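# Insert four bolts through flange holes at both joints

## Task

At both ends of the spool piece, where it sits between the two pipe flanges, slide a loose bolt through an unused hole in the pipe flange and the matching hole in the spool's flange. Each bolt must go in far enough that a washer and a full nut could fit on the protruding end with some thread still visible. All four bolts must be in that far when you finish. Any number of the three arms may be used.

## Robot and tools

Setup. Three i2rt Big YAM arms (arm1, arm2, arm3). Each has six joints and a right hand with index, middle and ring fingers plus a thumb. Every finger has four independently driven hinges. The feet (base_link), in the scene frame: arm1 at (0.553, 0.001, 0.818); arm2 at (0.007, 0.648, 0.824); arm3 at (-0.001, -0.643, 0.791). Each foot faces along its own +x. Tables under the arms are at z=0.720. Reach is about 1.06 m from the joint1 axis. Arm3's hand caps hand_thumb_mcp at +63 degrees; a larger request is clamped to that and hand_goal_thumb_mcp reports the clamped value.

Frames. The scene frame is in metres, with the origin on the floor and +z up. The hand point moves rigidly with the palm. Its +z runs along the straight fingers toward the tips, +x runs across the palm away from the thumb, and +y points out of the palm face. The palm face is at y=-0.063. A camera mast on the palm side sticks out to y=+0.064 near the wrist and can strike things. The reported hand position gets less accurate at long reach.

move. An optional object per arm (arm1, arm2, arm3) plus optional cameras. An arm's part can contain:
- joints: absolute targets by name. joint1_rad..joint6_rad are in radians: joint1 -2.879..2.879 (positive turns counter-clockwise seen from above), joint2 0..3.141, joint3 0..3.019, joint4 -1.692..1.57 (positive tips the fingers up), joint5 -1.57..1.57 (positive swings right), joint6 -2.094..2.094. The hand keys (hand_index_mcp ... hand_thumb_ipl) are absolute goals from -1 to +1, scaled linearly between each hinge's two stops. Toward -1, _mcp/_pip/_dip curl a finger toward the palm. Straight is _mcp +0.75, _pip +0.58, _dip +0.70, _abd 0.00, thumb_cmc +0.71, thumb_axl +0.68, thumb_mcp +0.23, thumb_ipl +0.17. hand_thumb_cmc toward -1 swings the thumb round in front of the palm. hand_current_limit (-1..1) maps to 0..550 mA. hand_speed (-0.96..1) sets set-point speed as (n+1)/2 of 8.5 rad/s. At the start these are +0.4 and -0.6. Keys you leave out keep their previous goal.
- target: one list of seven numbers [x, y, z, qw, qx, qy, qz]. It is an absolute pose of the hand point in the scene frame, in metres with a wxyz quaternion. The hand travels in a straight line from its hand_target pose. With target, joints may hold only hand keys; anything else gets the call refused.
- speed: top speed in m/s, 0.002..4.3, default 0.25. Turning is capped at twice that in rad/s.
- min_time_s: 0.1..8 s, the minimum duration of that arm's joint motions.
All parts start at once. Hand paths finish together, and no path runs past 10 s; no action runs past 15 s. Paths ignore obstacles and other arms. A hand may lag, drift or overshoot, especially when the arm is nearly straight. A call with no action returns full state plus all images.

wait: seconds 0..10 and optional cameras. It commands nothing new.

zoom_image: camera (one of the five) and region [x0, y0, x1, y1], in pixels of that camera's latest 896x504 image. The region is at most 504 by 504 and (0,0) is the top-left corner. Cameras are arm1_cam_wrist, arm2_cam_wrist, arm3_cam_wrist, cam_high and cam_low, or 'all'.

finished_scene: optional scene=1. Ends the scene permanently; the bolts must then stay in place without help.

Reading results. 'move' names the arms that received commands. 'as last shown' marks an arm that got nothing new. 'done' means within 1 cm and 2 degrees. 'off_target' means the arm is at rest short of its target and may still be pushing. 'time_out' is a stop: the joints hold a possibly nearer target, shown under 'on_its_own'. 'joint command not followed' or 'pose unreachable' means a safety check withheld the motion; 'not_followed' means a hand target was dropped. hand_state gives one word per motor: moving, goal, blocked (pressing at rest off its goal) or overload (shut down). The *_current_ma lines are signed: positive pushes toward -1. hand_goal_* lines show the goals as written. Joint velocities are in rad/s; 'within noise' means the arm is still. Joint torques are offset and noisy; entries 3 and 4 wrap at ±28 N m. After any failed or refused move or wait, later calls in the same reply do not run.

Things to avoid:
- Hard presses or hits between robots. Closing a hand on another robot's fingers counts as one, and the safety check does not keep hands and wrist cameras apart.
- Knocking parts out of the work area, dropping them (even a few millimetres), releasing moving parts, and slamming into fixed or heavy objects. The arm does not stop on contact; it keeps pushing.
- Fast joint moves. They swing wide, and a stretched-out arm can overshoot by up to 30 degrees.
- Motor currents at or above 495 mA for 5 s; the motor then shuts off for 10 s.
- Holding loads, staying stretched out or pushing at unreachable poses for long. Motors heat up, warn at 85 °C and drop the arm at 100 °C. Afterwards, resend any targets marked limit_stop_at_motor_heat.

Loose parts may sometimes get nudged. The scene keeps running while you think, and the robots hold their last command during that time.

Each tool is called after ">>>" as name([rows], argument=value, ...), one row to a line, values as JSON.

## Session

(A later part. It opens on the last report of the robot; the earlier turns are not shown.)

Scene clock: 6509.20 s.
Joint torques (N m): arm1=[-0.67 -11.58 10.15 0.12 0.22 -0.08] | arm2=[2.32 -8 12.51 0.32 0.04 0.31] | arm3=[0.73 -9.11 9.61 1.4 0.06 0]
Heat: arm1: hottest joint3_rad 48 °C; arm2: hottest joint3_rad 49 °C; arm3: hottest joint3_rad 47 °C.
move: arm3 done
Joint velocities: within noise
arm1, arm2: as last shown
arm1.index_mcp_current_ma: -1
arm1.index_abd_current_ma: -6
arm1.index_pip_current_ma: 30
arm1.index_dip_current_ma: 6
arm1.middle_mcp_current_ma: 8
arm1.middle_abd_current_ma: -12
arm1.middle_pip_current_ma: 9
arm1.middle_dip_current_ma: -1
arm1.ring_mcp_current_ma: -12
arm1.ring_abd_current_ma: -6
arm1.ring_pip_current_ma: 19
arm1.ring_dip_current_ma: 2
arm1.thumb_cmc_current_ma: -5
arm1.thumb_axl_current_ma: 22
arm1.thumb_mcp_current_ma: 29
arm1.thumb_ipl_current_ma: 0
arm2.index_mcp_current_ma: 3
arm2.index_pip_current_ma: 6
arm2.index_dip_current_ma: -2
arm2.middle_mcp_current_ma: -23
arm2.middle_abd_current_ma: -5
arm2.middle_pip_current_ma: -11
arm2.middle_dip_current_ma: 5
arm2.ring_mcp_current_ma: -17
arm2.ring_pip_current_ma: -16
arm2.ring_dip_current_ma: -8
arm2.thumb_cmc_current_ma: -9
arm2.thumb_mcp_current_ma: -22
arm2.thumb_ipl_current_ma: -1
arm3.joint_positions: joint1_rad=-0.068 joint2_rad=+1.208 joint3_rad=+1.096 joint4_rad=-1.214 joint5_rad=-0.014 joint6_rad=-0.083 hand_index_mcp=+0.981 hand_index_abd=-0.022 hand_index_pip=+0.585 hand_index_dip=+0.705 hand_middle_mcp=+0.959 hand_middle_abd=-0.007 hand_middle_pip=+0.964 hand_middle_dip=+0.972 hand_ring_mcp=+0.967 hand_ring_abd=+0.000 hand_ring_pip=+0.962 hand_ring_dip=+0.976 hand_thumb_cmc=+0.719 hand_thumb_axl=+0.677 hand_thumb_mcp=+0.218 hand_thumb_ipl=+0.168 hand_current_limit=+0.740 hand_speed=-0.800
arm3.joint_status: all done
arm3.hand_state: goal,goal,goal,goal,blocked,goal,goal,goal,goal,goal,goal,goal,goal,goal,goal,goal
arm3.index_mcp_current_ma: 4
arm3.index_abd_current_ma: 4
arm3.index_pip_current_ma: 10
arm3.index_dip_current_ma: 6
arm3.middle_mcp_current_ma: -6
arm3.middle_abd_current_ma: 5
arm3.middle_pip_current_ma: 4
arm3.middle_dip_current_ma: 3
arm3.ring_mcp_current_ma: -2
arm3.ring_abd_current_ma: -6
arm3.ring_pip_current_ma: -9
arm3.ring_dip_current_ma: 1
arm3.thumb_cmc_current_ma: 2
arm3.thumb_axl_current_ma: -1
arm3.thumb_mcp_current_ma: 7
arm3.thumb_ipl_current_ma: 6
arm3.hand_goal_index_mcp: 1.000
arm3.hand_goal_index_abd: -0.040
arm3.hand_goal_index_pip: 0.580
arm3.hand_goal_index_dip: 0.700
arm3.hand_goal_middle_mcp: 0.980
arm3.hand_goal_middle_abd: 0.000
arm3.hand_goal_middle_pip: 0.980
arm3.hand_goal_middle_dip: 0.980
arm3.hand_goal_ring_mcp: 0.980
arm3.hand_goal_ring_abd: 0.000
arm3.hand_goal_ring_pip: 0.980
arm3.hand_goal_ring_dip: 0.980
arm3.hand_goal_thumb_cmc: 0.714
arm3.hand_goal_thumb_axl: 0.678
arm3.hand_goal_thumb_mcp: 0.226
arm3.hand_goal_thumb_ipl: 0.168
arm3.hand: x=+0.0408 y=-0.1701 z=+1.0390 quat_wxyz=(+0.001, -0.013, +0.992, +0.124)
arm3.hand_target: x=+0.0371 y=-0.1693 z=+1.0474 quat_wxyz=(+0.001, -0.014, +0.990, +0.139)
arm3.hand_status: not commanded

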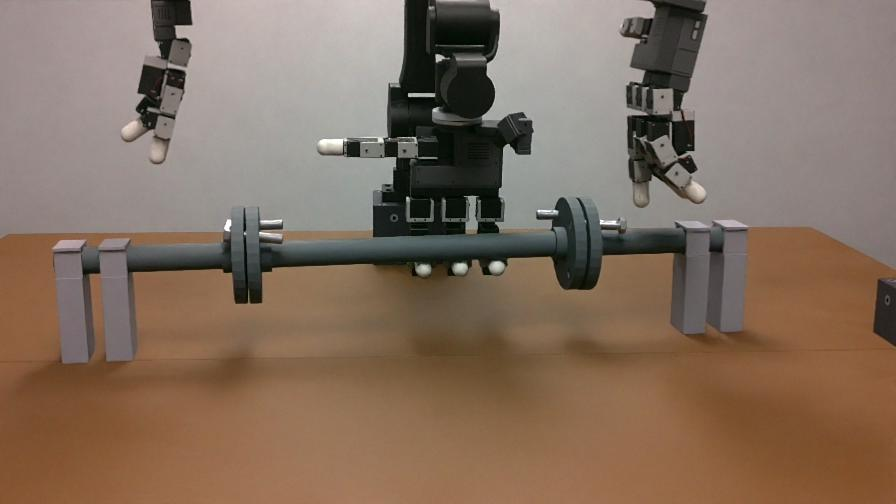

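>>> move(arm3={"joints": {"joint2_rad": 1.228, "joint3_rad": 1.024, "joint4_rad": -1.118}, "min_time_s": 1.5}, cameras=["cam_low", "arm3_cam_wrist"])

>>> zoom_image(camera="cam_low", region=[535, 175, 665, 255])

>>> zoom_image(camera="arm3_cam_wrist", region=[370, 0, 560, 150])

Scene clock: 6520.07 s.
Joint torques (N m): arm1=[-0.67 -11.58 10.15 0.1 0.22 -0.08] | arm2=[2.32 -8 12.51 0.32 0.04 0.31] | arm3=[0.73 -7.06 9.5 1.39 0.06 0]
Heat: arm1: hottest joint3_rad 48 °C; arm2: hottest joint3_rad 49 °C; arm3: hottest joint3_rad 45 °C.
move: arm3 done
Joint velocities: within noise
arm1, arm2: as last shown
arm1.index_mcp_current_ma: 11
arm1.index_abd_current_ma: -4
arm1.index_pip_current_ma: 13
arm1.index_dip_current_ma: 5
arm1.middle_mcp_current_ma: -4
arm1.middle_abd_current_ma: 3
arm1.middle_pip_current_ma: 4
arm1.middle_dip_current_ma: -2
arm1.ring_mcp_current_ma: 4
arm1.ring_abd_current_ma: 15
arm1.ring_pip_current_ma: 18
arm1.ring_dip_current_ma: -9
arm1.thumb_cmc_current_ma: 4
arm1.thumb_axl_current_ma: -1
arm1.thumb_mcp_current_ma: 7
arm1.thumb_ipl_current_ma: 2
arm2.index_mcp_current_ma: 1
arm2.index_abd_current_ma: -3
arm2.index_pip_current_ma: 8
arm2.index_dip_current_ma: -7
arm2.middle_abd_current_ma: 7
arm2.middle_pip_current_ma: -8
arm2.middle_dip_current_ma: 6
arm2.ring_mcp_current_ma: -21
arm2.ring_abd_current_ma: -12
arm2.ring_pip_current_ma: -26
arm2.ring_dip_current_ma: -4
arm2.thumb_cmc_current_ma: -11
arm2.thumb_mcp_current_ma: -19
arm2.thumb_ipl_current_ma: -4
arm3.joint_positions: joint1_rad=-0.068 joint2_rad=+1.219 joint3_rad=+1.027 joint4_rad=-1.134 joint5_rad=-0.014 joint6_rad=-0.083 hand_index_mcp=+0.981 hand_index_abd=-0.022 hand_index_pip=+0.585 hand_index_dip=+0.705 hand_middle_mcp=+0.959 hand_middle_abd=-0.007 hand_middle_pip=+0.964 hand_middle_dip=+0.972 hand_ring_mcp=+0.967 hand_ring_abd=+0.000 hand_ring_pip=+0.962 hand_ring_dip=+0.976 hand_thumb_cmc=+0.719 hand_thumb_axl=+0.677 hand_thumb_mcp=+0.218 hand_thumb_ipl=+0.168 hand_current_limit=+0.740 hand_speed=-0.800
arm3.joint_status: all done
arm3.hand_state: goal,goal,goal,goal,blocked,goal,goal,goal,goal,goal,goal,goal,goal,goal,goal,goal
arm3.index_mcp_current_ma: -7
arm3.index_abd_current_ma: 7
arm3.index_pip_current_ma: 5
arm3.index_dip_current_ma: 9
arm3.middle_mcp_current_ma: -9
arm3.middle_abd_current_ma: 0
arm3.middle_pip_current_ma: 8
arm3.middle_dip_current_ma: 4
arm3.ring_mcp_current_ma: 3
arm3.ring_abd_current_ma: -7
arm3.ring_pip_current_ma: -8
arm3.ring_dip_current_ma: 1
arm3.thumb_cmc_current_ma: 1
arm3.thumb_axl_current_ma: -1
arm3.thumb_mcp_current_ma: 1
arm3.thumb_ipl_current_ma: 2
arm3.hand_goal_index_mcp: 1.000
arm3.hand_goal_index_abd: -0.040
arm3.hand_goal_index_pip: 0.580
arm3.hand_goal_index_dip: 0.700
arm3.hand_goal_middle_mcp: 0.980
arm3.hand_goal_middle_abd: 0.000
arm3.hand_goal_middle_pip: 0.980
arm3.hand_goal_middle_dip: 0.980
arm3.hand_goal_ring_mcp: 0.980
arm3.hand_goal_ring_abd: 0.000
arm3.hand_goal_ring_pip: 0.980
arm3.hand_goal_ring_dip: 0.980
arm3.hand_goal_thumb_cmc: 0.714
arm3.hand_goal_thumb_axl: 0.678
arm3.hand_goal_thumb_mcp: 0.226
arm3.hand_goal_thumb_ipl: 0.168
arm3.hand: x=+0.0407 y=-0.1707 z=+1.0097 quat_wxyz=(+0.001, -0.013, +0.992, +0.124)
arm3.hand_target: x=+0.0371 y=-0.1671 z=+1.0061 quat_wxyz=(+0.000, -0.013, +0.992, +0.125)
arm3.hand_status: not commanded
pictures: arm3_cam_wrist, cam_low

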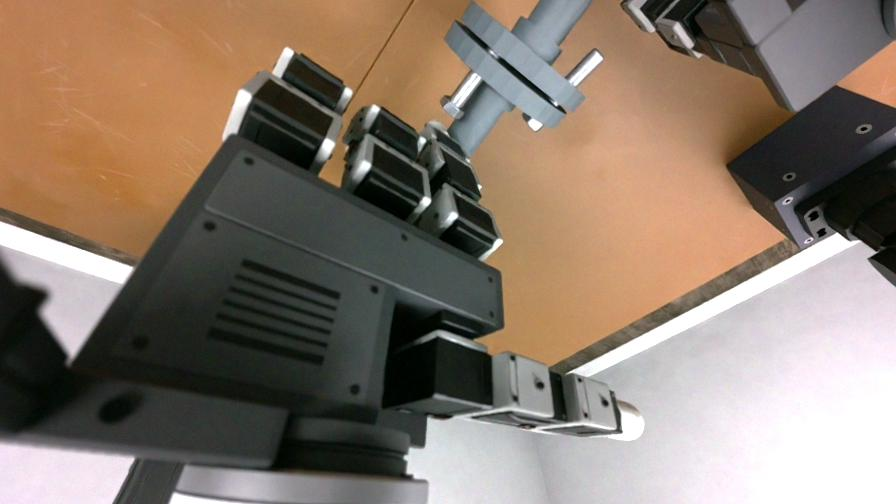

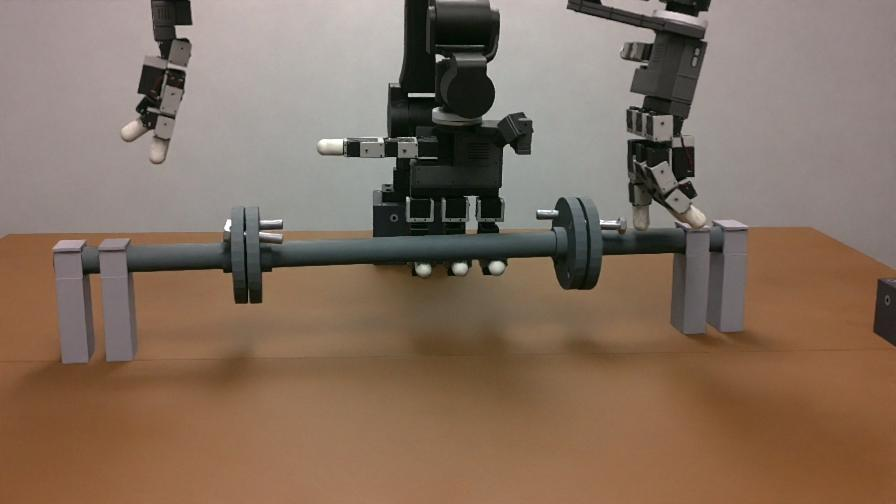

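Scaled by 3.877.

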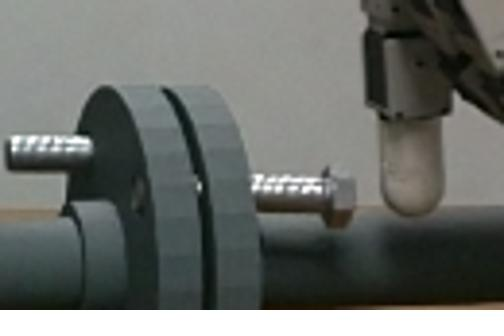

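Scaled by 2.653.

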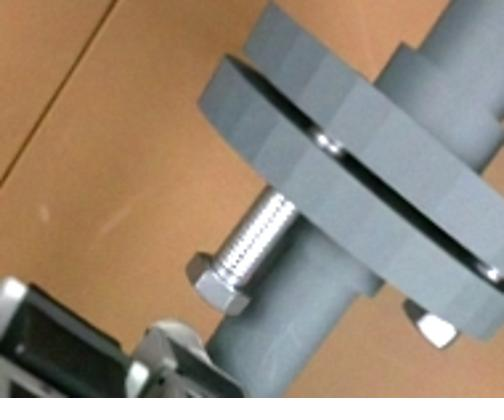

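>>> move(arm3={"joints": {"joint2_rad": 1.23, "joint3_rad": 1.011, "joint4_rad": -1.106, "hand_index_abd": -0.065}, "min_time_s": 1.0}, cameras=["cam_low", "arm3_cam_wrist"])

>>> zoom_image(camera="cam_low", region=[535, 175, 665, 255])

>>> zoom_image(camera="arm3_cam_wrist", region=[400, 50, 520, 150])

Scene clock: 6537.87 s.
Joint torques (N m): arm1=[-0.73 -11.58 10.15 0.12 0.22 -0.08] | arm2=[2.32 -8 12.51 0.32 0.04 0.31] | arm3=[0.73 -6.83 9.4 1.37 0.06 0.01]
Heat: arm1: hottest joint3_rad 48 °C; arm2: hottest joint3_rad 49 °C; arm3: hottest joint3_rad 43 °C.
move: arm3 off_target
Joint velocities: within noise
arm1.joint_positions: joint1_rad=+0.080 joint2_rad=+1.600 joint3_rad=+1.040 joint4_rad=-1.040 joint5_rad=-0.002 joint6_rad=+0.003 hand_index_mcp=+0.774 hand_index_abd=-0.001 hand_index_pip=-0.683 hand_index_dip=+0.722 hand_middle_mcp=+0.775 hand_middle_abd=-0.001 hand_middle_pip=-0.688 hand_middle_dip=+0.718 hand_ring_mcp=+0.775 hand_ring_abd=+0.000 hand_ring_pip=-0.694 hand_ring_dip=+0.716 hand_thumb_cmc=+0.716 hand_thumb_axl=+0.677 hand_thumb_mcp=+0.221 hand_thumb_ipl=+0.168 hand_current_limit=+0.740 hand_speed=-0.600
arm1.joint_status: not commanded
arm1.hand_state: blocked,goal,blocked,blocked,blocked,goal,blocked,goal,blocked,goal,blocked,goal,goal,goal,goal,goal
arm1.index_mcp_current_ma: -2
arm1.index_abd_current_ma: -7
arm1.index_pip_current_ma: 27
arm1.index_dip_current_ma: 7
arm1.middle_mcp_current_ma: 8
arm1.middle_abd_current_ma: 6
arm1.middle_pip_current_ma: -10
arm1.middle_dip_current_ma: -1
arm1.ring_mcp_current_ma: -1
arm1.ring_abd_current_ma: -6
arm1.ring_pip_current_ma: 6
arm1.ring_dip_current_ma: 4
arm1.thumb_cmc_current_ma: -7
arm1.thumb_axl_current_ma: 6
arm1.thumb_mcp_current_ma: 9
arm1.thumb_ipl_current_ma: -4
arm1.hand_goal_index_mcp: 0.750
arm1.hand_goal_index_abd: 0.000
arm1.hand_goal_index_pip: -0.736
arm1.hand_goal_index_dip: 0.700
arm1.hand_goal_middle_mcp: 0.750
arm1.hand_goal_middle_abd: 0.000
arm1.hand_goal_middle_pip: -0.736
arm1.hand_goal_middle_dip: 0.700
arm1.hand_goal_ring_mcp: 0.750
arm1.hand_goal_ring_abd: 0.000
arm1.hand_goal_ring_pip: -0.736
arm1.hand_goal_ring_dip: 0.700
arm1.hand_goal_thumb_cmc: 0.714
arm1.hand_goal_thumb_axl: 0.678
arm1.hand_goal_thumb_mcp: 0.226
arm1.hand_goal_thumb_ipl: 0.168
arm1.hand: x=+0.0512 y=-0.0312 z=+0.8700 quat_wxyz=(-0.017, +0.743, -0.669, +0.008)
arm1.hand_target: x=+0.0268 y=-0.0304 z=+0.9107 quat_wxyz=(+0.013, +0.742, -0.670, -0.020)
arm1.hand_status: not commanded
arm2: as last shown
arm2.index_mcp_current_ma: 6
arm2.index_abd_current_ma: -4
arm2.index_pip_current_ma: 7
arm2.index_dip_current_ma: 2
arm2.middle_mcp_current_ma: -27
arm2.middle_abd_current_ma: 2
arm2.middle_pip_current_ma: -5
arm2.middle_dip_current_ma: 1
arm2.ring_mcp_current_ma: -24
arm2.ring_abd_current_ma: -5
arm2.ring_pip_current_ma: -28
arm2.ring_dip_current_ma: -5
arm2.thumb_cmc_current_ma: -8
arm2.thumb_axl_current_ma: -1
arm2.thumb_mcp_current_ma: -13
arm3.joint_positions: joint1_rad=-0.068 joint2_rad=+1.219 joint3_rad=+1.016 joint4_rad=-1.122 joint5_rad=-0.014 joint6_rad=-0.083 hand_index_mcp=+0.981 hand_index_abd=-0.044 hand_index_pip=+0.585 hand_index_dip=+0.705 hand_middle_mcp=+0.959 hand_middle_abd=-0.007 hand_middle_pip=+0.964 hand_middle_dip=+0.972 hand_ring_mcp=+0.967 hand_ring_abd=+0.000 hand_ring_pip=+0.962 hand_ring_dip=+0.976 hand_thumb_cmc=+0.719 hand_thumb_axl=+0.677 hand_thumb_mcp=+0.218 hand_thumb_ipl=+0.168 hand_current_limit=+0.740 hand_speed=-0.800
arm3.joint_status: hand_index_abd off_target (ended at -0.044, target -0.065); the others done
arm3.hand_state: goal,blocked,goal,goal,blocked,goal,goal,goal,goal,goal,goal,goal,goal,goal,goal,goal
arm3.index_mcp_current_ma: 1
arm3.index_abd_current_ma: 11
arm3.index_pip_current_ma: 14
arm3.index_dip_current_ma: 4
arm3.middle_mcp_current_ma: -12
arm3.middle_abd_current_ma: 3
arm3.middle_pip_current_ma: -1
arm3.middle_dip_current_ma: 3
arm3.ring_mcp_current_ma: -4
arm3.ring_abd_current_ma: -8
arm3.ring_pip_current_ma: -8
arm3.ring_dip_current_ma: 2
arm3.thumb_cmc_current_ma: 1
arm3.thumb_axl_current_ma: -7
arm3.thumb_mcp_current_ma: 6
arm3.thumb_ipl_current_ma: 10
arm3.hand_goal_index_mcp: 1.000
arm3.hand_goal_index_abd: -0.064
arm3.hand_goal_index_pip: 0.580
arm3.hand_goal_index_dip: 0.700
arm3.hand_goal_middle_mcp: 0.980
arm3.hand_goal_middle_abd: 0.000
arm3.hand_goal_middle_pip: 0.980
arm3.hand_goal_middle_dip: 0.980
arm3.hand_goal_ring_mcp: 0.980
arm3.hand_goal_ring_abd: 0.000
arm3.hand_goal_ring_pip: 0.980
arm3.hand_goal_ring_dip: 0.980
arm3.hand_goal_thumb_cmc: 0.714
arm3.hand_goal_thumb_axl: 0.678
arm3.hand_goal_thumb_mcp: 0.226
arm3.hand_goal_thumb_ipl: 0.168
arm3.hand: x=+0.0406 y=-0.1714 z=+1.0053 quat_wxyz=(+0.001, -0.013, +0.992, +0.124)
arm3.hand_target: x=+0.0370 y=-0.1681 z=+1.0003 quat_wxyz=(+0.000, -0.013, +0.992, +0.124)
arm3.hand_status: not commanded
pictures: arm3_cam_wrist, cam_low

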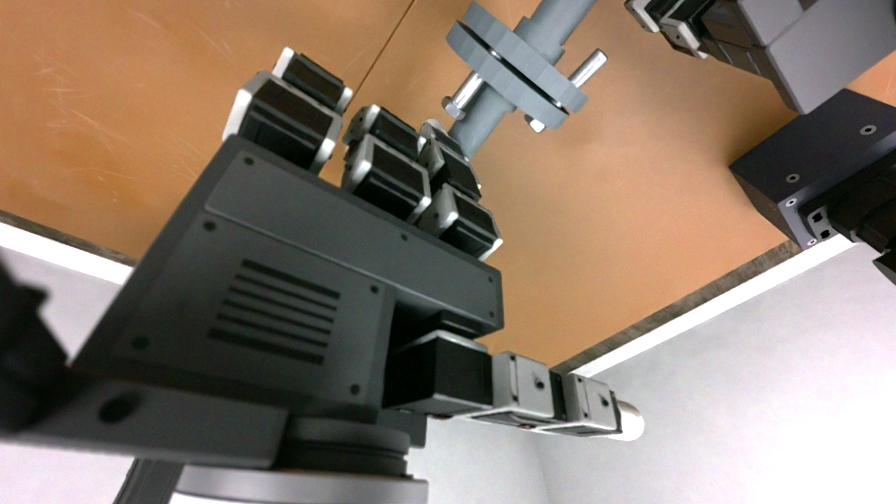

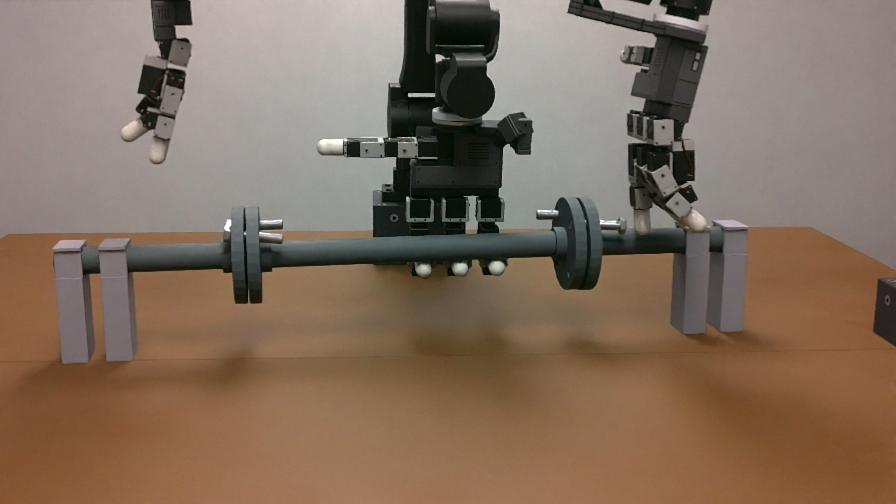

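Scaled by 3.877.

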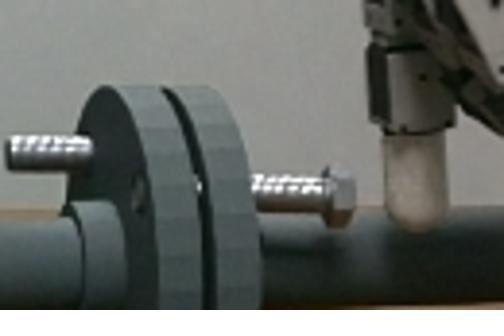

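Scaled by 4.200.

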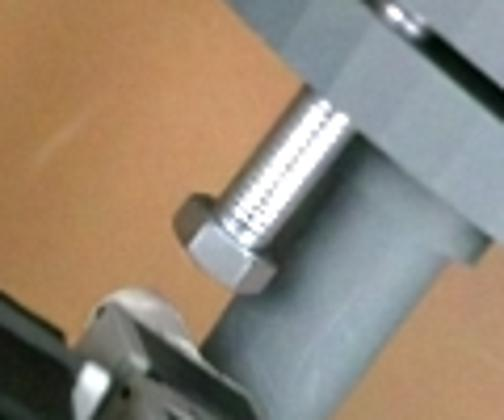

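>>> move(arm3={"joints": {"joint1_rad": -0.0505, "joint2_rad": 1.258, "joint3_rad": 1.094, "joint4_rad": -1.093}, "min_time_s": 1.5}, cameras=["cam_low", "arm3_cam_wrist"])

>>> zoom_image(camera="cam_low", region=[535, 175, 665, 255])

>>> zoom_image(camera="arm3_cam_wrist", region=[400, 50, 520, 150])

Scene clock: 6565.27 s.
Joint torques (N m): arm1=[-0.62 -11.52 10.15 0.13 0.22 -0.08] | arm2=[2.32 -8 12.51 0.32 0.04 0.31] | arm3=[0.79 -7.3 14.53 1.43 0.05 0]
Heat: arm1: hottest joint3_rad 48 °C; arm2: hottest joint3_rad 49 °C; arm3: hottest joint3_rad 42 °C.
move: arm3 done
Joint velocities: within noise
arm1, arm2: as last shown
arm1.joint_positions: joint1_rad=+0.080 joint2_rad=+1.600 joint3_rad=+1.040 joint4_rad=-1.040 joint5_rad=-0.002 joint6_rad=+0.003 hand_index_mcp=+0.774 hand_index_abd=-0.001 hand_index_pip=-0.683 hand_index_dip=+0.722 hand_middle_mcp=+0.775 hand_middle_abd=-0.001 hand_middle_pip=-0.688 hand_middle_dip=+0.718 hand_ring_mcp=+0.775 hand_ring_abd=+0.000 hand_ring_pip=-0.693 hand_ring_dip=+0.716 hand_thumb_cmc=+0.716 hand_thumb_axl=+0.677 hand_thumb_mcp=+0.221 hand_thumb_ipl=+0.168 hand_current_limit=+0.740 hand_speed=-0.600
arm1.index_mcp_current_ma: -4
arm1.index_abd_current_ma: -10
arm1.index_pip_current_ma: 13
arm1.index_dip_current_ma: 0
arm1.middle_mcp_current_ma: 4
arm1.middle_abd_current_ma: -16
arm1.middle_pip_current_ma: 25
arm1.middle_dip_current_ma: 8
arm1.ring_mcp_current_ma: 3
arm1.ring_abd_current_ma: 13
arm1.ring_pip_current_ma: 25
arm1.ring_dip_current_ma: -11
arm1.thumb_cmc_current_ma: 15
arm1.thumb_axl_current_ma: 8
arm1.thumb_mcp_current_ma: 7
arm1.thumb_ipl_current_ma: 4
arm2.index_mcp_current_ma: 2
arm2.index_abd_current_ma: 0
arm2.index_pip_current_ma: 10
arm2.index_dip_current_ma: -4
arm2.middle_mcp_current_ma: -25
arm2.middle_abd_current_ma: -1
arm2.middle_pip_current_ma: -12
arm2.middle_dip_current_ma: 7
arm2.ring_mcp_current_ma: -19
arm2.ring_abd_current_ma: -9
arm2.ring_pip_current_ma: -18
arm2.ring_dip_current_ma: -4
arm2.thumb_cmc_current_ma: -13
arm2.thumb_axl_current_ma: -2
arm2.thumb_mcp_current_ma: -21
arm2.thumb_ipl_current_ma: -1
arm3.joint_positions: joint1_rad=-0.061 joint2_rad=+1.246 joint3_rad=+1.039 joint4_rad=-1.110 joint5_rad=-0.014 joint6_rad=-0.083 hand_index_mcp=+0.997 hand_index_abd=-0.045 hand_index_pip=+0.590 hand_index_dip=+0.705 hand_middle_mcp=+0.959 hand_middle_abd=-0.007 hand_middle_pip=+0.964 hand_middle_dip=+0.972 hand_ring_mcp=+0.967 hand_ring_abd=+0.000 hand_ring_pip=+0.962 hand_ring_dip=+0.976 hand_thumb_cmc=+0.719 hand_thumb_axl=+0.677 hand_thumb_mcp=+0.218 hand_thumb_ipl=+0.168 hand_current_limit=+0.740 hand_speed=-0.800
arm3.joint_status: all done
arm3.hand_state: goal,goal,goal,goal,blocked,goal,goal,goal,goal,goal,goal,goal,goal,goal,goal,goal
arm3.index_mcp_current_ma: 0
arm3.index_abd_current_ma: 2
arm3.index_pip_current_ma: 11
arm3.index_dip_current_ma: 11
arm3.middle_mcp_current_ma: -17
arm3.middle_abd_current_ma: 0
arm3.middle_pip_current_ma: 5
arm3.middle_dip_current_ma: 1
arm3.ring_mcp_current_ma: -2
arm3.ring_abd_current_ma: -4
arm3.ring_pip_current_ma: -8
arm3.ring_dip_current_ma: 1
arm3.thumb_cmc_current_ma: 5
arm3.thumb_axl_current_ma: -6
arm3.thumb_mcp_current_ma: 0
arm3.thumb_ipl_current_ma: 11
arm3.hand_goal_index_mcp: 1.000
arm3.hand_goal_index_abd: -0.064
arm3.hand_goal_index_pip: 0.580
arm3.hand_goal_index_dip: 0.700
arm3.hand_goal_middle_mcp: 0.980
arm3.hand_goal_middle_abd: 0.000
arm3.hand_goal_middle_pip: 0.980
arm3.hand_goal_middle_dip: 0.980
arm3.hand_goal_ring_mcp: 0.980
arm3.hand_goal_ring_abd: 0.000
arm3.hand_goal_ring_pip: 0.980
arm3.hand_goal_ring_dip: 0.980
arm3.hand_goal_thumb_cmc: 0.714
arm3.hand_goal_thumb_axl: 0.678
arm3.hand_goal_thumb_mcp: 0.226
arm3.hand_goal_thumb_ipl: 0.168
arm3.hand: x=+0.0380 y=-0.1592 z=+1.0068 quat_wxyz=(+0.000, -0.017, +0.992, +0.128)
arm3.hand_target: x=+0.0346 y=-0.1388 z=+1.0329 quat_wxyz=(+0.001, -0.017, +0.987, +0.158)
arm3.hand_status: not commanded
pictures: arm3_cam_wrist, cam_low

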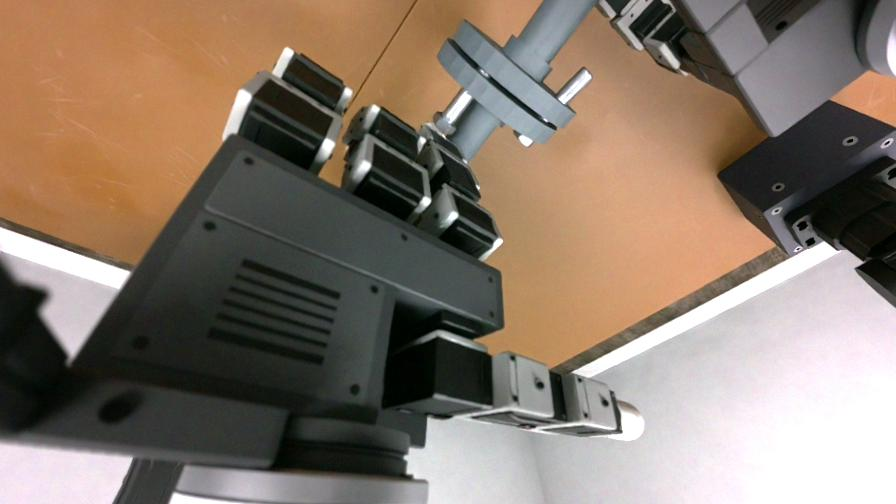

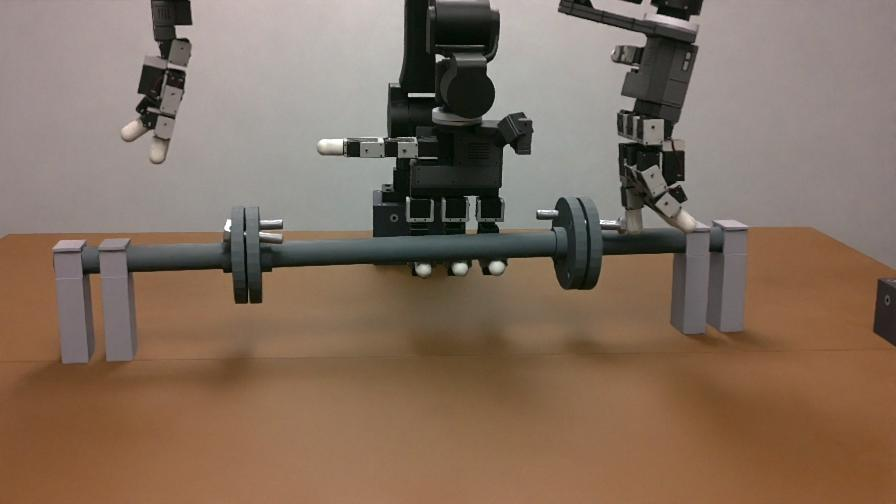

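Scaled by 3.877.

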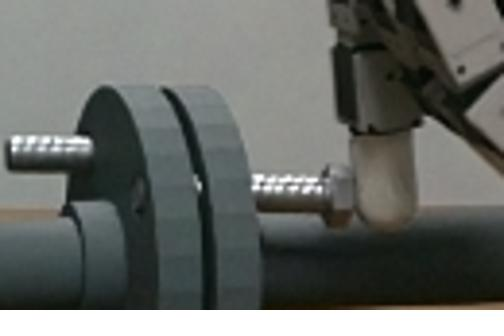

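Scaled by 4.200.

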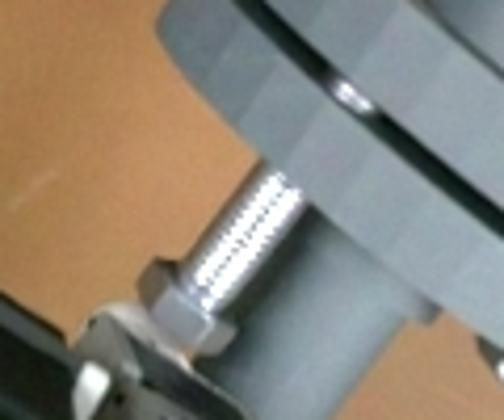

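>>> move(arm3={"joints": {"joint1_rad": -0.043, "joint2_rad": 1.291, "joint3_rad": 1.114, "joint4_rad": -1.083}, "min_time_s": 1.5}, cameras=["cam_low", "arm3_cam_wrist"])

>>> zoom_image(camera="cam_low", region=[535, 175, 665, 255])

>>> zoom_image(camera="arm3_cam_wrist", region=[390, 0, 590, 150])

Scene clock: 6576.37 s.
Joint torques (N m): arm1=[-0.62 -11.58 10.15 0.12 0.23 -0.08] | arm2=[2.32 -7.94 12.52 0.31 0.04 0.32] | arm3=[0.79 -7.65 14.58 1.51 0.06 0]
Heat: arm1: hottest joint3_rad 48 °C; arm2: hottest joint3_rad 49 °C; arm3: hottest joint3_rad 42 °C.
move: arm3 done
Joint velocities: within noise
arm1, arm2: as last shown
arm1.index_pip_current_ma: 22
arm1.index_dip_current_ma: 7
arm1.middle_mcp_current_ma: 16
arm1.middle_abd_current_ma: -2
arm1.middle_pip_current_ma: -2
arm1.middle_dip_current_ma: -6
arm1.ring_mcp_current_ma: 11
arm1.ring_abd_current_ma: 14
arm1.ring_pip_current_ma: 22
arm1.ring_dip_current_ma: 1
arm1.thumb_cmc_current_ma: 7
arm1.thumb_axl_current_ma: 20
arm1.thumb_mcp_current_ma: 4
arm1.thumb_ipl_current_ma: -4
arm2.index_mcp_current_ma: 8
arm2.index_abd_current_ma: -1
arm2.index_pip_current_ma: 6
arm2.index_dip_current_ma: -2
arm2.middle_mcp_current_ma: -24
arm2.middle_abd_current_ma: 1
arm2.middle_pip_current_ma: -7
arm2.middle_dip_current_ma: 5
arm2.ring_mcp_current_ma: -18
arm2.ring_abd_current_ma: -8
arm2.ring_pip_current_ma: -19
arm2.ring_dip_current_ma: -6
arm2.thumb_axl_current_ma: 1
arm2.thumb_mcp_current_ma: -20
arm2.thumb_ipl_current_ma: -8
arm3.joint_positions: joint1_rad=-0.054 joint2_rad=+1.279 joint3_rad=+1.059 joint4_rad=-1.102 joint5_rad=-0.014 joint6_rad=-0.083 hand_index_mcp=+1.000 hand_index_abd=-0.056 hand_index_pip=+0.596 hand_index_dip=+0.705 hand_middle_mcp=+0.959 hand_middle_abd=-0.007 hand_middle_pip=+0.964 hand_middle_dip=+0.972 hand_ring_mcp=+0.967 hand_ring_abd=+0.000 hand_ring_pip=+0.962 hand_ring_dip=+0.976 hand_thumb_cmc=+0.719 hand_thumb_axl=+0.677 hand_thumb_mcp=+0.218 hand_thumb_ipl=+0.168 hand_current_limit=+0.740 hand_speed=-0.800
arm3.joint_status: all done
arm3.hand_state: goal,goal,goal,goal,blocked,goal,goal,goal,goal,goal,goal,goal,goal,goal,goal,goal
arm3.index_mcp_current_ma: 0
arm3.index_abd_current_ma: 6
arm3.index_pip_current_ma: 10
arm3.index_dip_current_ma: 8
arm3.middle_mcp_current_ma: -8
arm3.middle_abd_current_ma: 1
arm3.middle_pip_current_ma: 6
arm3.middle_dip_current_ma: 3
arm3.ring_mcp_current_ma: -6
arm3.ring_abd_current_ma: -7
arm3.ring_pip_current_ma: -6
arm3.ring_dip_current_ma: 1
arm3.thumb_cmc_current_ma: -6
arm3.thumb_axl_current_ma: -6
arm3.thumb_mcp_current_ma: 6
arm3.thumb_ipl_current_ma: 6
arm3.hand_goal_index_mcp: 1.000
arm3.hand_goal_index_abd: -0.064
arm3.hand_goal_index_pip: 0.580
arm3.hand_goal_index_dip: 0.700
arm3.hand_goal_middle_mcp: 0.980
arm3.hand_goal_middle_abd: 0.000
arm3.hand_goal_middle_pip: 0.980
arm3.hand_goal_middle_dip: 0.980
arm3.hand_goal_ring_mcp: 0.980
arm3.hand_goal_ring_abd: 0.000
arm3.hand_goal_ring_pip: 0.980
arm3.hand_goal_ring_dip: 0.980
arm3.hand_goal_thumb_cmc: 0.714
arm3.hand_goal_thumb_axl: 0.678
arm3.hand_goal_thumb_mcp: 0.226
arm3.hand_goal_thumb_ipl: 0.168
arm3.hand: x=+0.0349 y=-0.1488 z=+1.0027 quat_wxyz=(+0.000, -0.020, +0.992, +0.125)
arm3.hand_target: x=+0.0314 y=-0.1273 z=+1.0293 quat_wxyz=(+0.001, -0.021, +0.987, +0.156)
arm3.hand_status: not commanded
pictures: arm3_cam_wrist, cam_low

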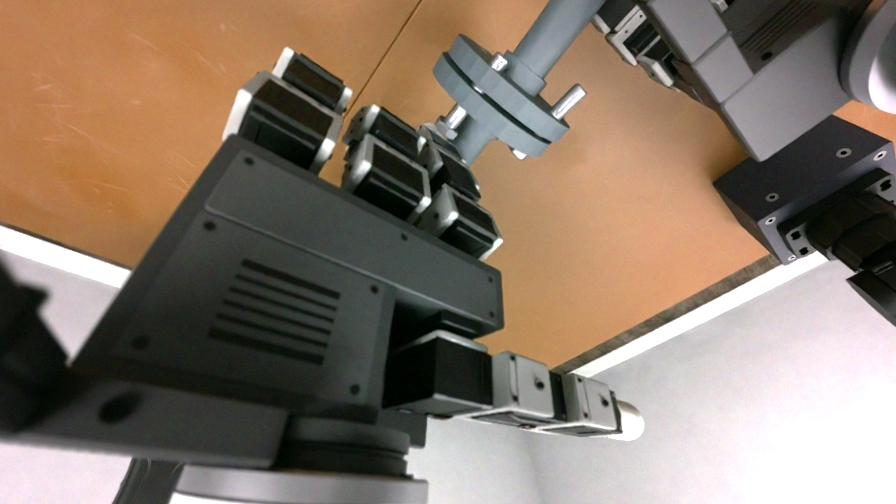

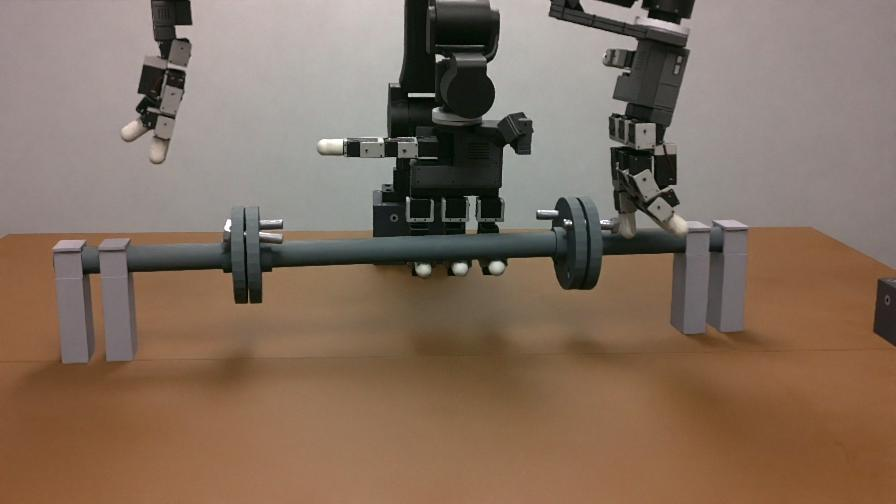

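Scaled by 3.877.

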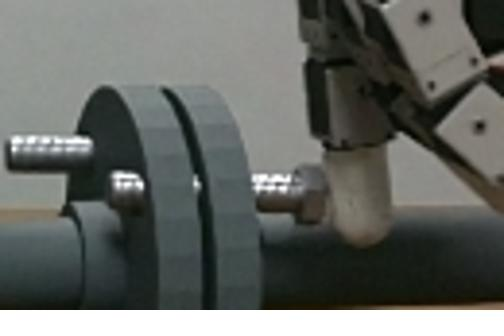

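Scaled by 2.520.

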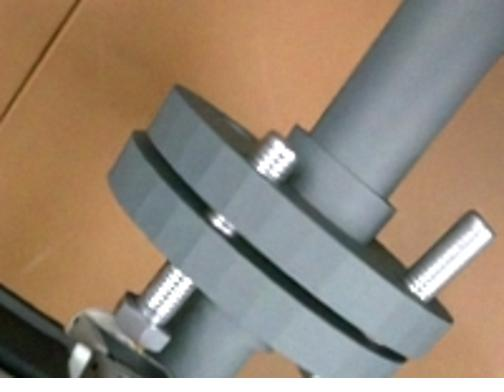

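>>> move(arm3={"joints": {"joint1_rad": -0.037, "joint2_rad": 1.311, "joint3_rad": 1.144, "joint4_rad": -1.083}, "min_time_s": 1.5}, cameras=["cam_low", "arm3_cam_wrist"])

>>> zoom_image(camera="cam_low", region=[535, 175, 665, 255])

>>> zoom_image(camera="arm3_cam_wrist", region=[390, 0, 590, 150])

Scene clock: 6596.80 s.
Joint torques (N m): arm1=[-0.62 -11.58 10.15 0.1 0.22 -0.08] | arm2=[2.26 -8 12.51 0.32 0.04 0.31] | arm3=[0.79 -8 14.78 1.52 0.06 0]
Heat: arm1: hottest joint3_rad 48 °C; arm2: hottest joint3_rad 49 °C; arm3: hottest joint3_rad 46 °C.
move: arm3 done
Joint velocities: within noise
arm1: as last shown
arm1.index_mcp_current_ma: -6
arm1.index_abd_current_ma: -8
arm1.index_pip_current_ma: -4
arm1.index_dip_current_ma: -5
arm1.middle_mcp_current_ma: 10
arm1.middle_abd_current_ma: -8
arm1.middle_pip_current_ma: 18
arm1.middle_dip_current_ma: 21
arm1.ring_mcp_current_ma: 9
arm1.ring_abd_current_ma: 4
arm1.ring_pip_current_ma: 10
arm1.thumb_axl_current_ma: -2
arm1.thumb_mcp_current_ma: 17
arm1.thumb_ipl_current_ma: 2
arm2.joint_positions: joint1_rad=+0.328 joint2_rad=+1.291 joint3_rad=+1.217 joint4_rad=-1.464 joint5_rad=-0.001 joint6_rad=+0.078 hand_index_mcp=+0.992 hand_index_abd=-0.022 hand_index_pip=+0.591 hand_index_dip=+0.708 hand_middle_mcp=+0.948 hand_middle_abd=-0.018 hand_middle_pip=+0.958 hand_middle_dip=+0.970 hand_ring_mcp=+0.933 hand_ring_abd=-0.008 hand_ring_pip=+0.944 hand_ring_dip=+0.970 hand_thumb_cmc=+0.706 hand_thumb_axl=+0.676 hand_thumb_mcp=+0.204 hand_thumb_ipl=+0.173 hand_current_limit=+0.740 hand_speed=-0.600
arm2.joint_status: not commanded
arm2.hand_state: goal,blocked,goal,goal,blocked,goal,blocked,goal,blocked,goal,blocked,goal,goal,goal,blocked,goal
arm2.index_mcp_current_ma: -2
arm2.index_abd_current_ma: -3
arm2.index_pip_current_ma: 13
arm2.index_dip_current_ma: -6
arm2.middle_mcp_current_ma: -20
arm2.middle_abd_current_ma: -4
arm2.middle_pip_current_ma: -6
arm2.middle_dip_current_ma: 5
arm2.ring_mcp_current_ma: -22
arm2.ring_abd_current_ma: -6
arm2.ring_pip_current_ma: -20
arm2.ring_dip_current_ma: -5
arm2.thumb_cmc_current_ma: -11
arm2.thumb_axl_current_ma: -6
arm2.thumb_mcp_current_ma: -19
arm2.thumb_ipl_current_ma: -1
arm2.hand_goal_index_mcp: 1.000
arm2.hand_goal_index_abd: 0.000
arm2.hand_goal_index_pip: 0.580
arm2.hand_goal_index_dip: 0.700
arm2.hand_goal_middle_mcp: 0.980
arm2.hand_goal_middle_abd: 0.000
arm2.hand_goal_middle_pip: 0.980
arm2.hand_goal_middle_dip: 0.980
arm2.hand_goal_ring_mcp: 0.980
arm2.hand_goal_ring_abd: 0.000
arm2.hand_goal_ring_pip: 0.980
arm2.hand_goal_ring_dip: 0.980
arm2.hand_goal_thumb_cmc: 0.714
arm2.hand_goal_thumb_axl: 0.678
arm2.hand_goal_thumb_mcp: 0.226
arm2.hand_goal_thumb_ipl: 0.168
arm2.hand: x=+0.1140 y=+0.2066 z=+1.0673 quat_wxyz=(+0.020, +0.994, +0.111, +0.002)
arm2.hand_target: x=+0.1178 y=+0.2006 z=+1.0899 quat_wxyz=(+0.040, +0.994, +0.106, +0.005)
arm2.hand_status: not commanded
arm3.joint_positions: joint1_rad=-0.048 joint2_rad=+1.300 joint3_rad=+1.086 joint4_rad=-1.102 joint5_rad=-0.014 joint6_rad=-0.083 hand_index_mcp=+1.000 hand_index_abd=-0.054 hand_index_pip=+0.597 hand_index_dip=+0.705 hand_middle_mcp=+0.959 hand_middle_abd=-0.007 hand_middle_pip=+0.964 hand_middle_dip=+0.972 hand_ring_mcp=+0.967 hand_ring_abd=+0.000 hand_ring_pip=+0.962 hand_ring_dip=+0.976 hand_thumb_cmc=+0.719 hand_thumb_axl=+0.677 hand_thumb_mcp=+0.218 hand_thumb_ipl=+0.168 hand_current_limit=+0.740 hand_speed=-0.800
arm3.joint_status: all done
arm3.hand_state: goal,goal,goal,goal,blocked,goal,goal,goal,goal,goal,goal,goal,goal,goal,goal,goal
arm3.index_mcp_current_ma: -3
arm3.index_abd_current_ma: 4
arm3.index_pip_current_ma: 14
arm3.index_dip_current_ma: 2
arm3.middle_mcp_current_ma: -11
arm3.middle_abd_current_ma: 0
arm3.middle_pip_current_ma: 2
arm3.middle_dip_current_ma: 4
arm3.ring_mcp_current_ma: -5
arm3.ring_abd_current_ma: -10
arm3.ring_pip_current_ma: -7
arm3.ring_dip_current_ma: 0
arm3.thumb_cmc_current_ma: 3
arm3.thumb_axl_current_ma: -9
arm3.thumb_mcp_current_ma: 7
arm3.thumb_ipl_current_ma: 2
arm3.hand_goal_index_mcp: 1.000
arm3.hand_goal_index_abd: -0.064
arm3.hand_goal_index_pip: 0.580
arm3.hand_goal_index_dip: 0.700
arm3.hand_goal_middle_mcp: 0.980
arm3.hand_goal_middle_abd: 0.000
arm3.hand_goal_middle_pip: 0.980
arm3.hand_goal_middle_dip: 0.980
arm3.hand_goal_ring_mcp: 0.980
arm3.hand_goal_ring_abd: 0.000
arm3.hand_goal_ring_pip: 0.980
arm3.hand_goal_ring_dip: 0.980
arm3.hand_goal_thumb_cmc: 0.714
arm3.hand_goal_thumb_axl: 0.678
arm3.hand_goal_thumb_mcp: 0.226
arm3.hand_goal_thumb_ipl: 0.168
arm3.hand: x=+0.0325 y=-0.1386 z=+1.0071 quat_wxyz=(+0.000, -0.023, +0.991, +0.128)
arm3.hand_target: x=+0.0285 y=-0.1168 z=+1.0351 quat_wxyz=(+0.000, -0.024, +0.987, +0.161)
arm3.hand_status: not commanded
pictures: arm3_cam_wrist, cam_low

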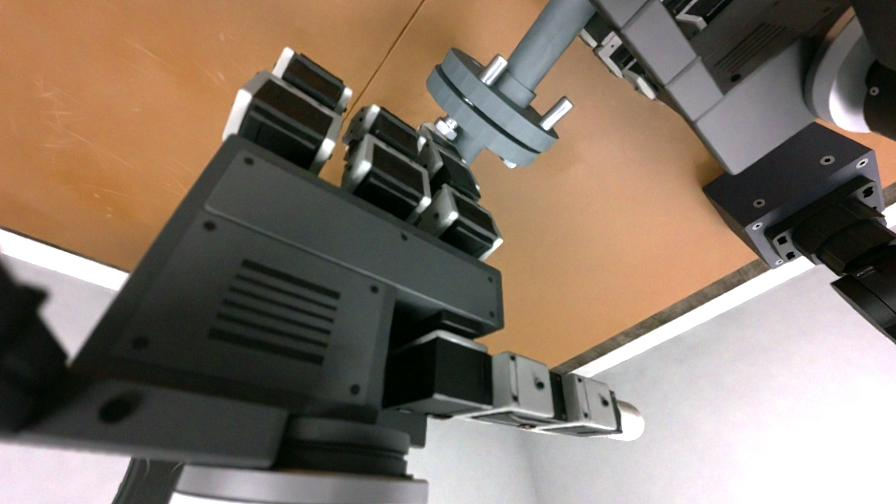

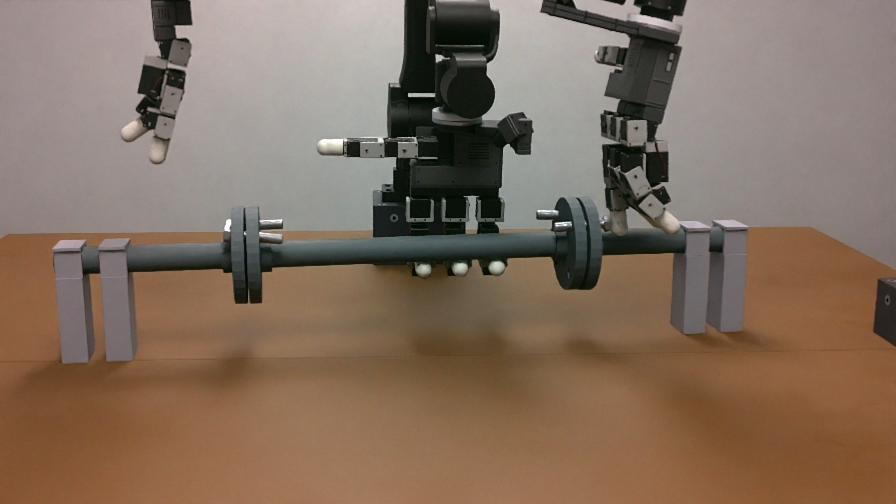

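Scaled by 3.877.

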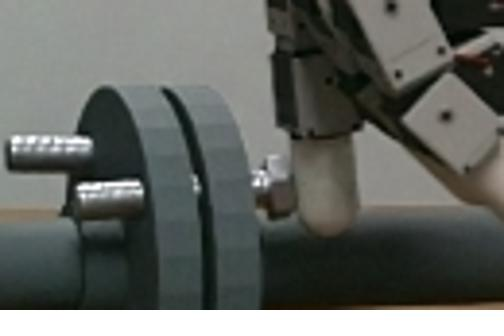

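Scaled by 2.520.

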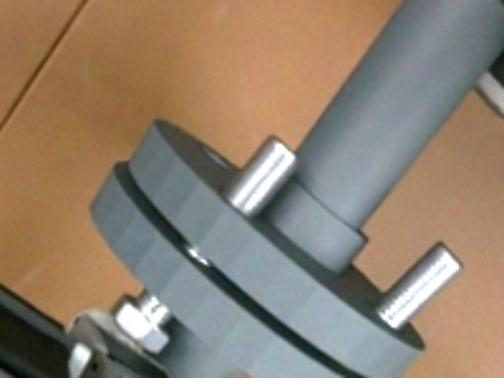

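>>> move(arm3={"joints": {"joint1_rad": -0.0335, "joint2_rad": 1.326, "joint3_rad": 1.160, "joint4_rad": -1.083}, "min_time_s": 1.2}, cameras=["cam_low", "arm3_cam_wrist"])

>>> zoom_image(camera="cam_low", region=[535, 175, 665, 255])

>>> zoom_image(camera="arm3_cam_wrist", region=[390, 0, 590, 150])

Scene clock: 6611.17 s.
Joint torques (N m): arm1=[-0.67 -11.52 10.15 0.13 0.22 -0.08] | arm2=[2.26 -8 12.51 0.31 0.04 0.32] | arm3=[0.85 -8.29 14.94 1.52 0.06 0]
Heat: arm1: hottest joint3_rad 48 °C; arm2: hottest joint3_rad 49 °C; arm3: hottest joint3_rad 47 °C.
move: arm3 done
Joint velocities: within noise
arm1, arm2: as last shown
arm1.joint_positions: joint1_rad=+0.080 joint2_rad=+1.600 joint3_rad=+1.040 joint4_rad=-1.040 joint5_rad=-0.002 joint6_rad=+0.003 hand_index_mcp=+0.774 hand_index_abd=-0.001 hand_index_pip=-0.683 hand_index_dip=+0.722 hand_middle_mcp=+0.776 hand_middle_abd=-0.001 hand_middle_pip=-0.688 hand_middle_dip=+0.718 hand_ring_mcp=+0.776 hand_ring_abd=+0.000 hand_ring_pip=-0.693 hand_ring_dip=+0.716 hand_thumb_cmc=+0.716 hand_thumb_axl=+0.677 hand_thumb_mcp=+0.221 hand_thumb_ipl=+0.168 hand_current_limit=+0.740 hand_speed=-0.600
arm1.index_mcp_current_ma: 6
arm1.index_abd_current_ma: -20
arm1.index_pip_current_ma: 12
arm1.index_dip_current_ma: 7
arm1.middle_mcp_current_ma: -3
arm1.middle_abd_current_ma: -10
arm1.middle_pip_current_ma: -7
arm1.middle_dip_current_ma: -3
arm1.ring_mcp_current_ma: -3
arm1.ring_abd_current_ma: 1
arm1.ring_pip_current_ma: 9
arm1.ring_dip_current_ma: -15
arm1.thumb_axl_current_ma: 5
arm1.thumb_mcp_current_ma: 9
arm1.thumb_ipl_current_ma: 14
arm1.hand: x=+0.0513 y=-0.0312 z=+0.8700 quat_wxyz=(-0.017, +0.743, -0.669, +0.008)
arm2.index_mcp_current_ma: 4
arm2.index_abd_current_ma: 3
arm2.index_pip_current_ma: 11
arm2.index_dip_current_ma: -4
arm2.middle_mcp_current_ma: -29
arm2.middle_abd_current_ma: -2
arm2.middle_dip_current_ma: 4
arm2.ring_mcp_current_ma: -17
arm2.ring_abd_current_ma: -4
arm2.ring_pip_current_ma: -23
arm2.ring_dip_current_ma: -9
arm2.thumb_cmc_current_ma: -17
arm2.thumb_axl_current_ma: -7
arm2.thumb_ipl_current_ma: -3
arm3.joint_positions: joint1_rad=-0.045 joint2_rad=+1.315 joint3_rad=+1.101 joint4_rad=-1.102 joint5_rad=-0.014 joint6_rad=-0.083 hand_index_mcp=+1.000 hand_index_abd=-0.048 hand_index_pip=+0.598 hand_index_dip=+0.705 hand_middle_mcp=+0.959 hand_middle_abd=-0.007 hand_middle_pip=+0.964 hand_middle_dip=+0.972 hand_ring_mcp=+0.967 hand_ring_abd=+0.000 hand_ring_pip=+0.962 hand_ring_dip=+0.976 hand_thumb_cmc=+0.719 hand_thumb_axl=+0.677 hand_thumb_mcp=+0.218 hand_thumb_ipl=+0.168 hand_current_limit=+0.740 hand_speed=-0.800
arm3.joint_status: all done
arm3.hand_state: goal,goal,goal,goal,blocked,goal,goal,goal,goal,goal,goal,goal,goal,goal,goal,goal
arm3.index_mcp_current_ma: 2
arm3.index_abd_current_ma: 2
arm3.index_pip_current_ma: 11
arm3.index_dip_current_ma: 7
arm3.middle_mcp_current_ma: -12
arm3.middle_abd_current_ma: -1
arm3.middle_pip_current_ma: 5
arm3.middle_dip_current_ma: -6
arm3.ring_mcp_current_ma: -1
arm3.ring_abd_current_ma: -7
arm3.ring_pip_current_ma: -8
arm3.ring_dip_current_ma: 0
arm3.thumb_cmc_current_ma: 0
arm3.thumb_axl_current_ma: -1
arm3.thumb_mcp_current_ma: 3
arm3.thumb_ipl_current_ma: 0
arm3.hand_goal_index_mcp: 1.000
arm3.hand_goal_index_abd: -0.064
arm3.hand_goal_index_pip: 0.580
arm3.hand_goal_index_dip: 0.700
arm3.hand_goal_middle_mcp: 0.980
arm3.hand_goal_middle_abd: 0.000
arm3.hand_goal_middle_pip: 0.980
arm3.hand_goal_middle_dip: 0.980
arm3.hand_goal_ring_mcp: 0.980
arm3.hand_goal_ring_abd: 0.000
arm3.hand_goal_ring_pip: 0.980
arm3.hand_goal_ring_dip: 0.980
arm3.hand_goal_thumb_cmc: 0.714
arm3.hand_goal_thumb_axl: 0.678
arm3.hand_goal_thumb_mcp: 0.226
arm3.hand_goal_thumb_ipl: 0.168
arm3.hand: x=+0.0313 y=-0.1330 z=+1.0074 quat_wxyz=(+0.000, -0.024, +0.991, +0.128)
arm3.hand_target: x=+0.0270 y=-0.1107 z=+1.0361 quat_wxyz=(+0.000, -0.026, +0.987, +0.161)
arm3.hand_status: not commanded
pictures: arm3_cam_wrist, cam_low

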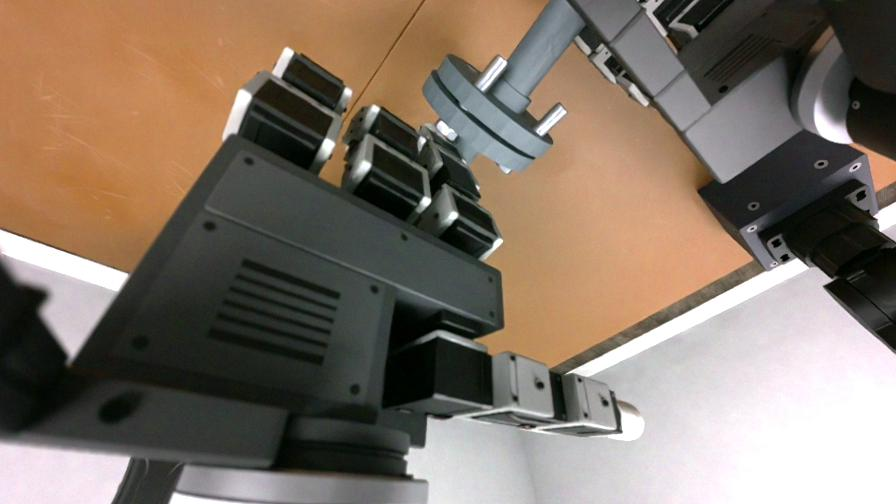

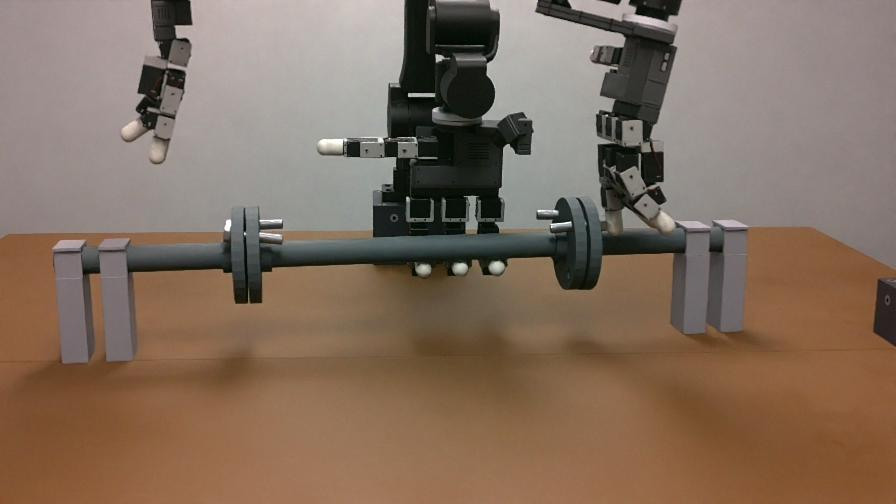

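Scaled by 3.877.

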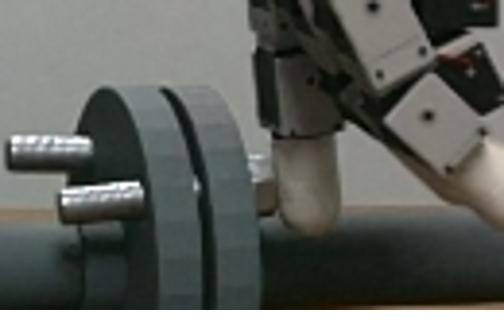

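Scaled by 2.520.

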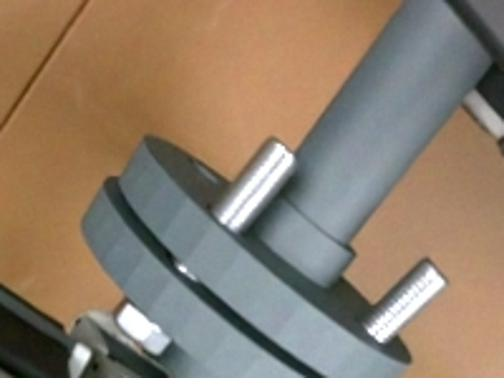

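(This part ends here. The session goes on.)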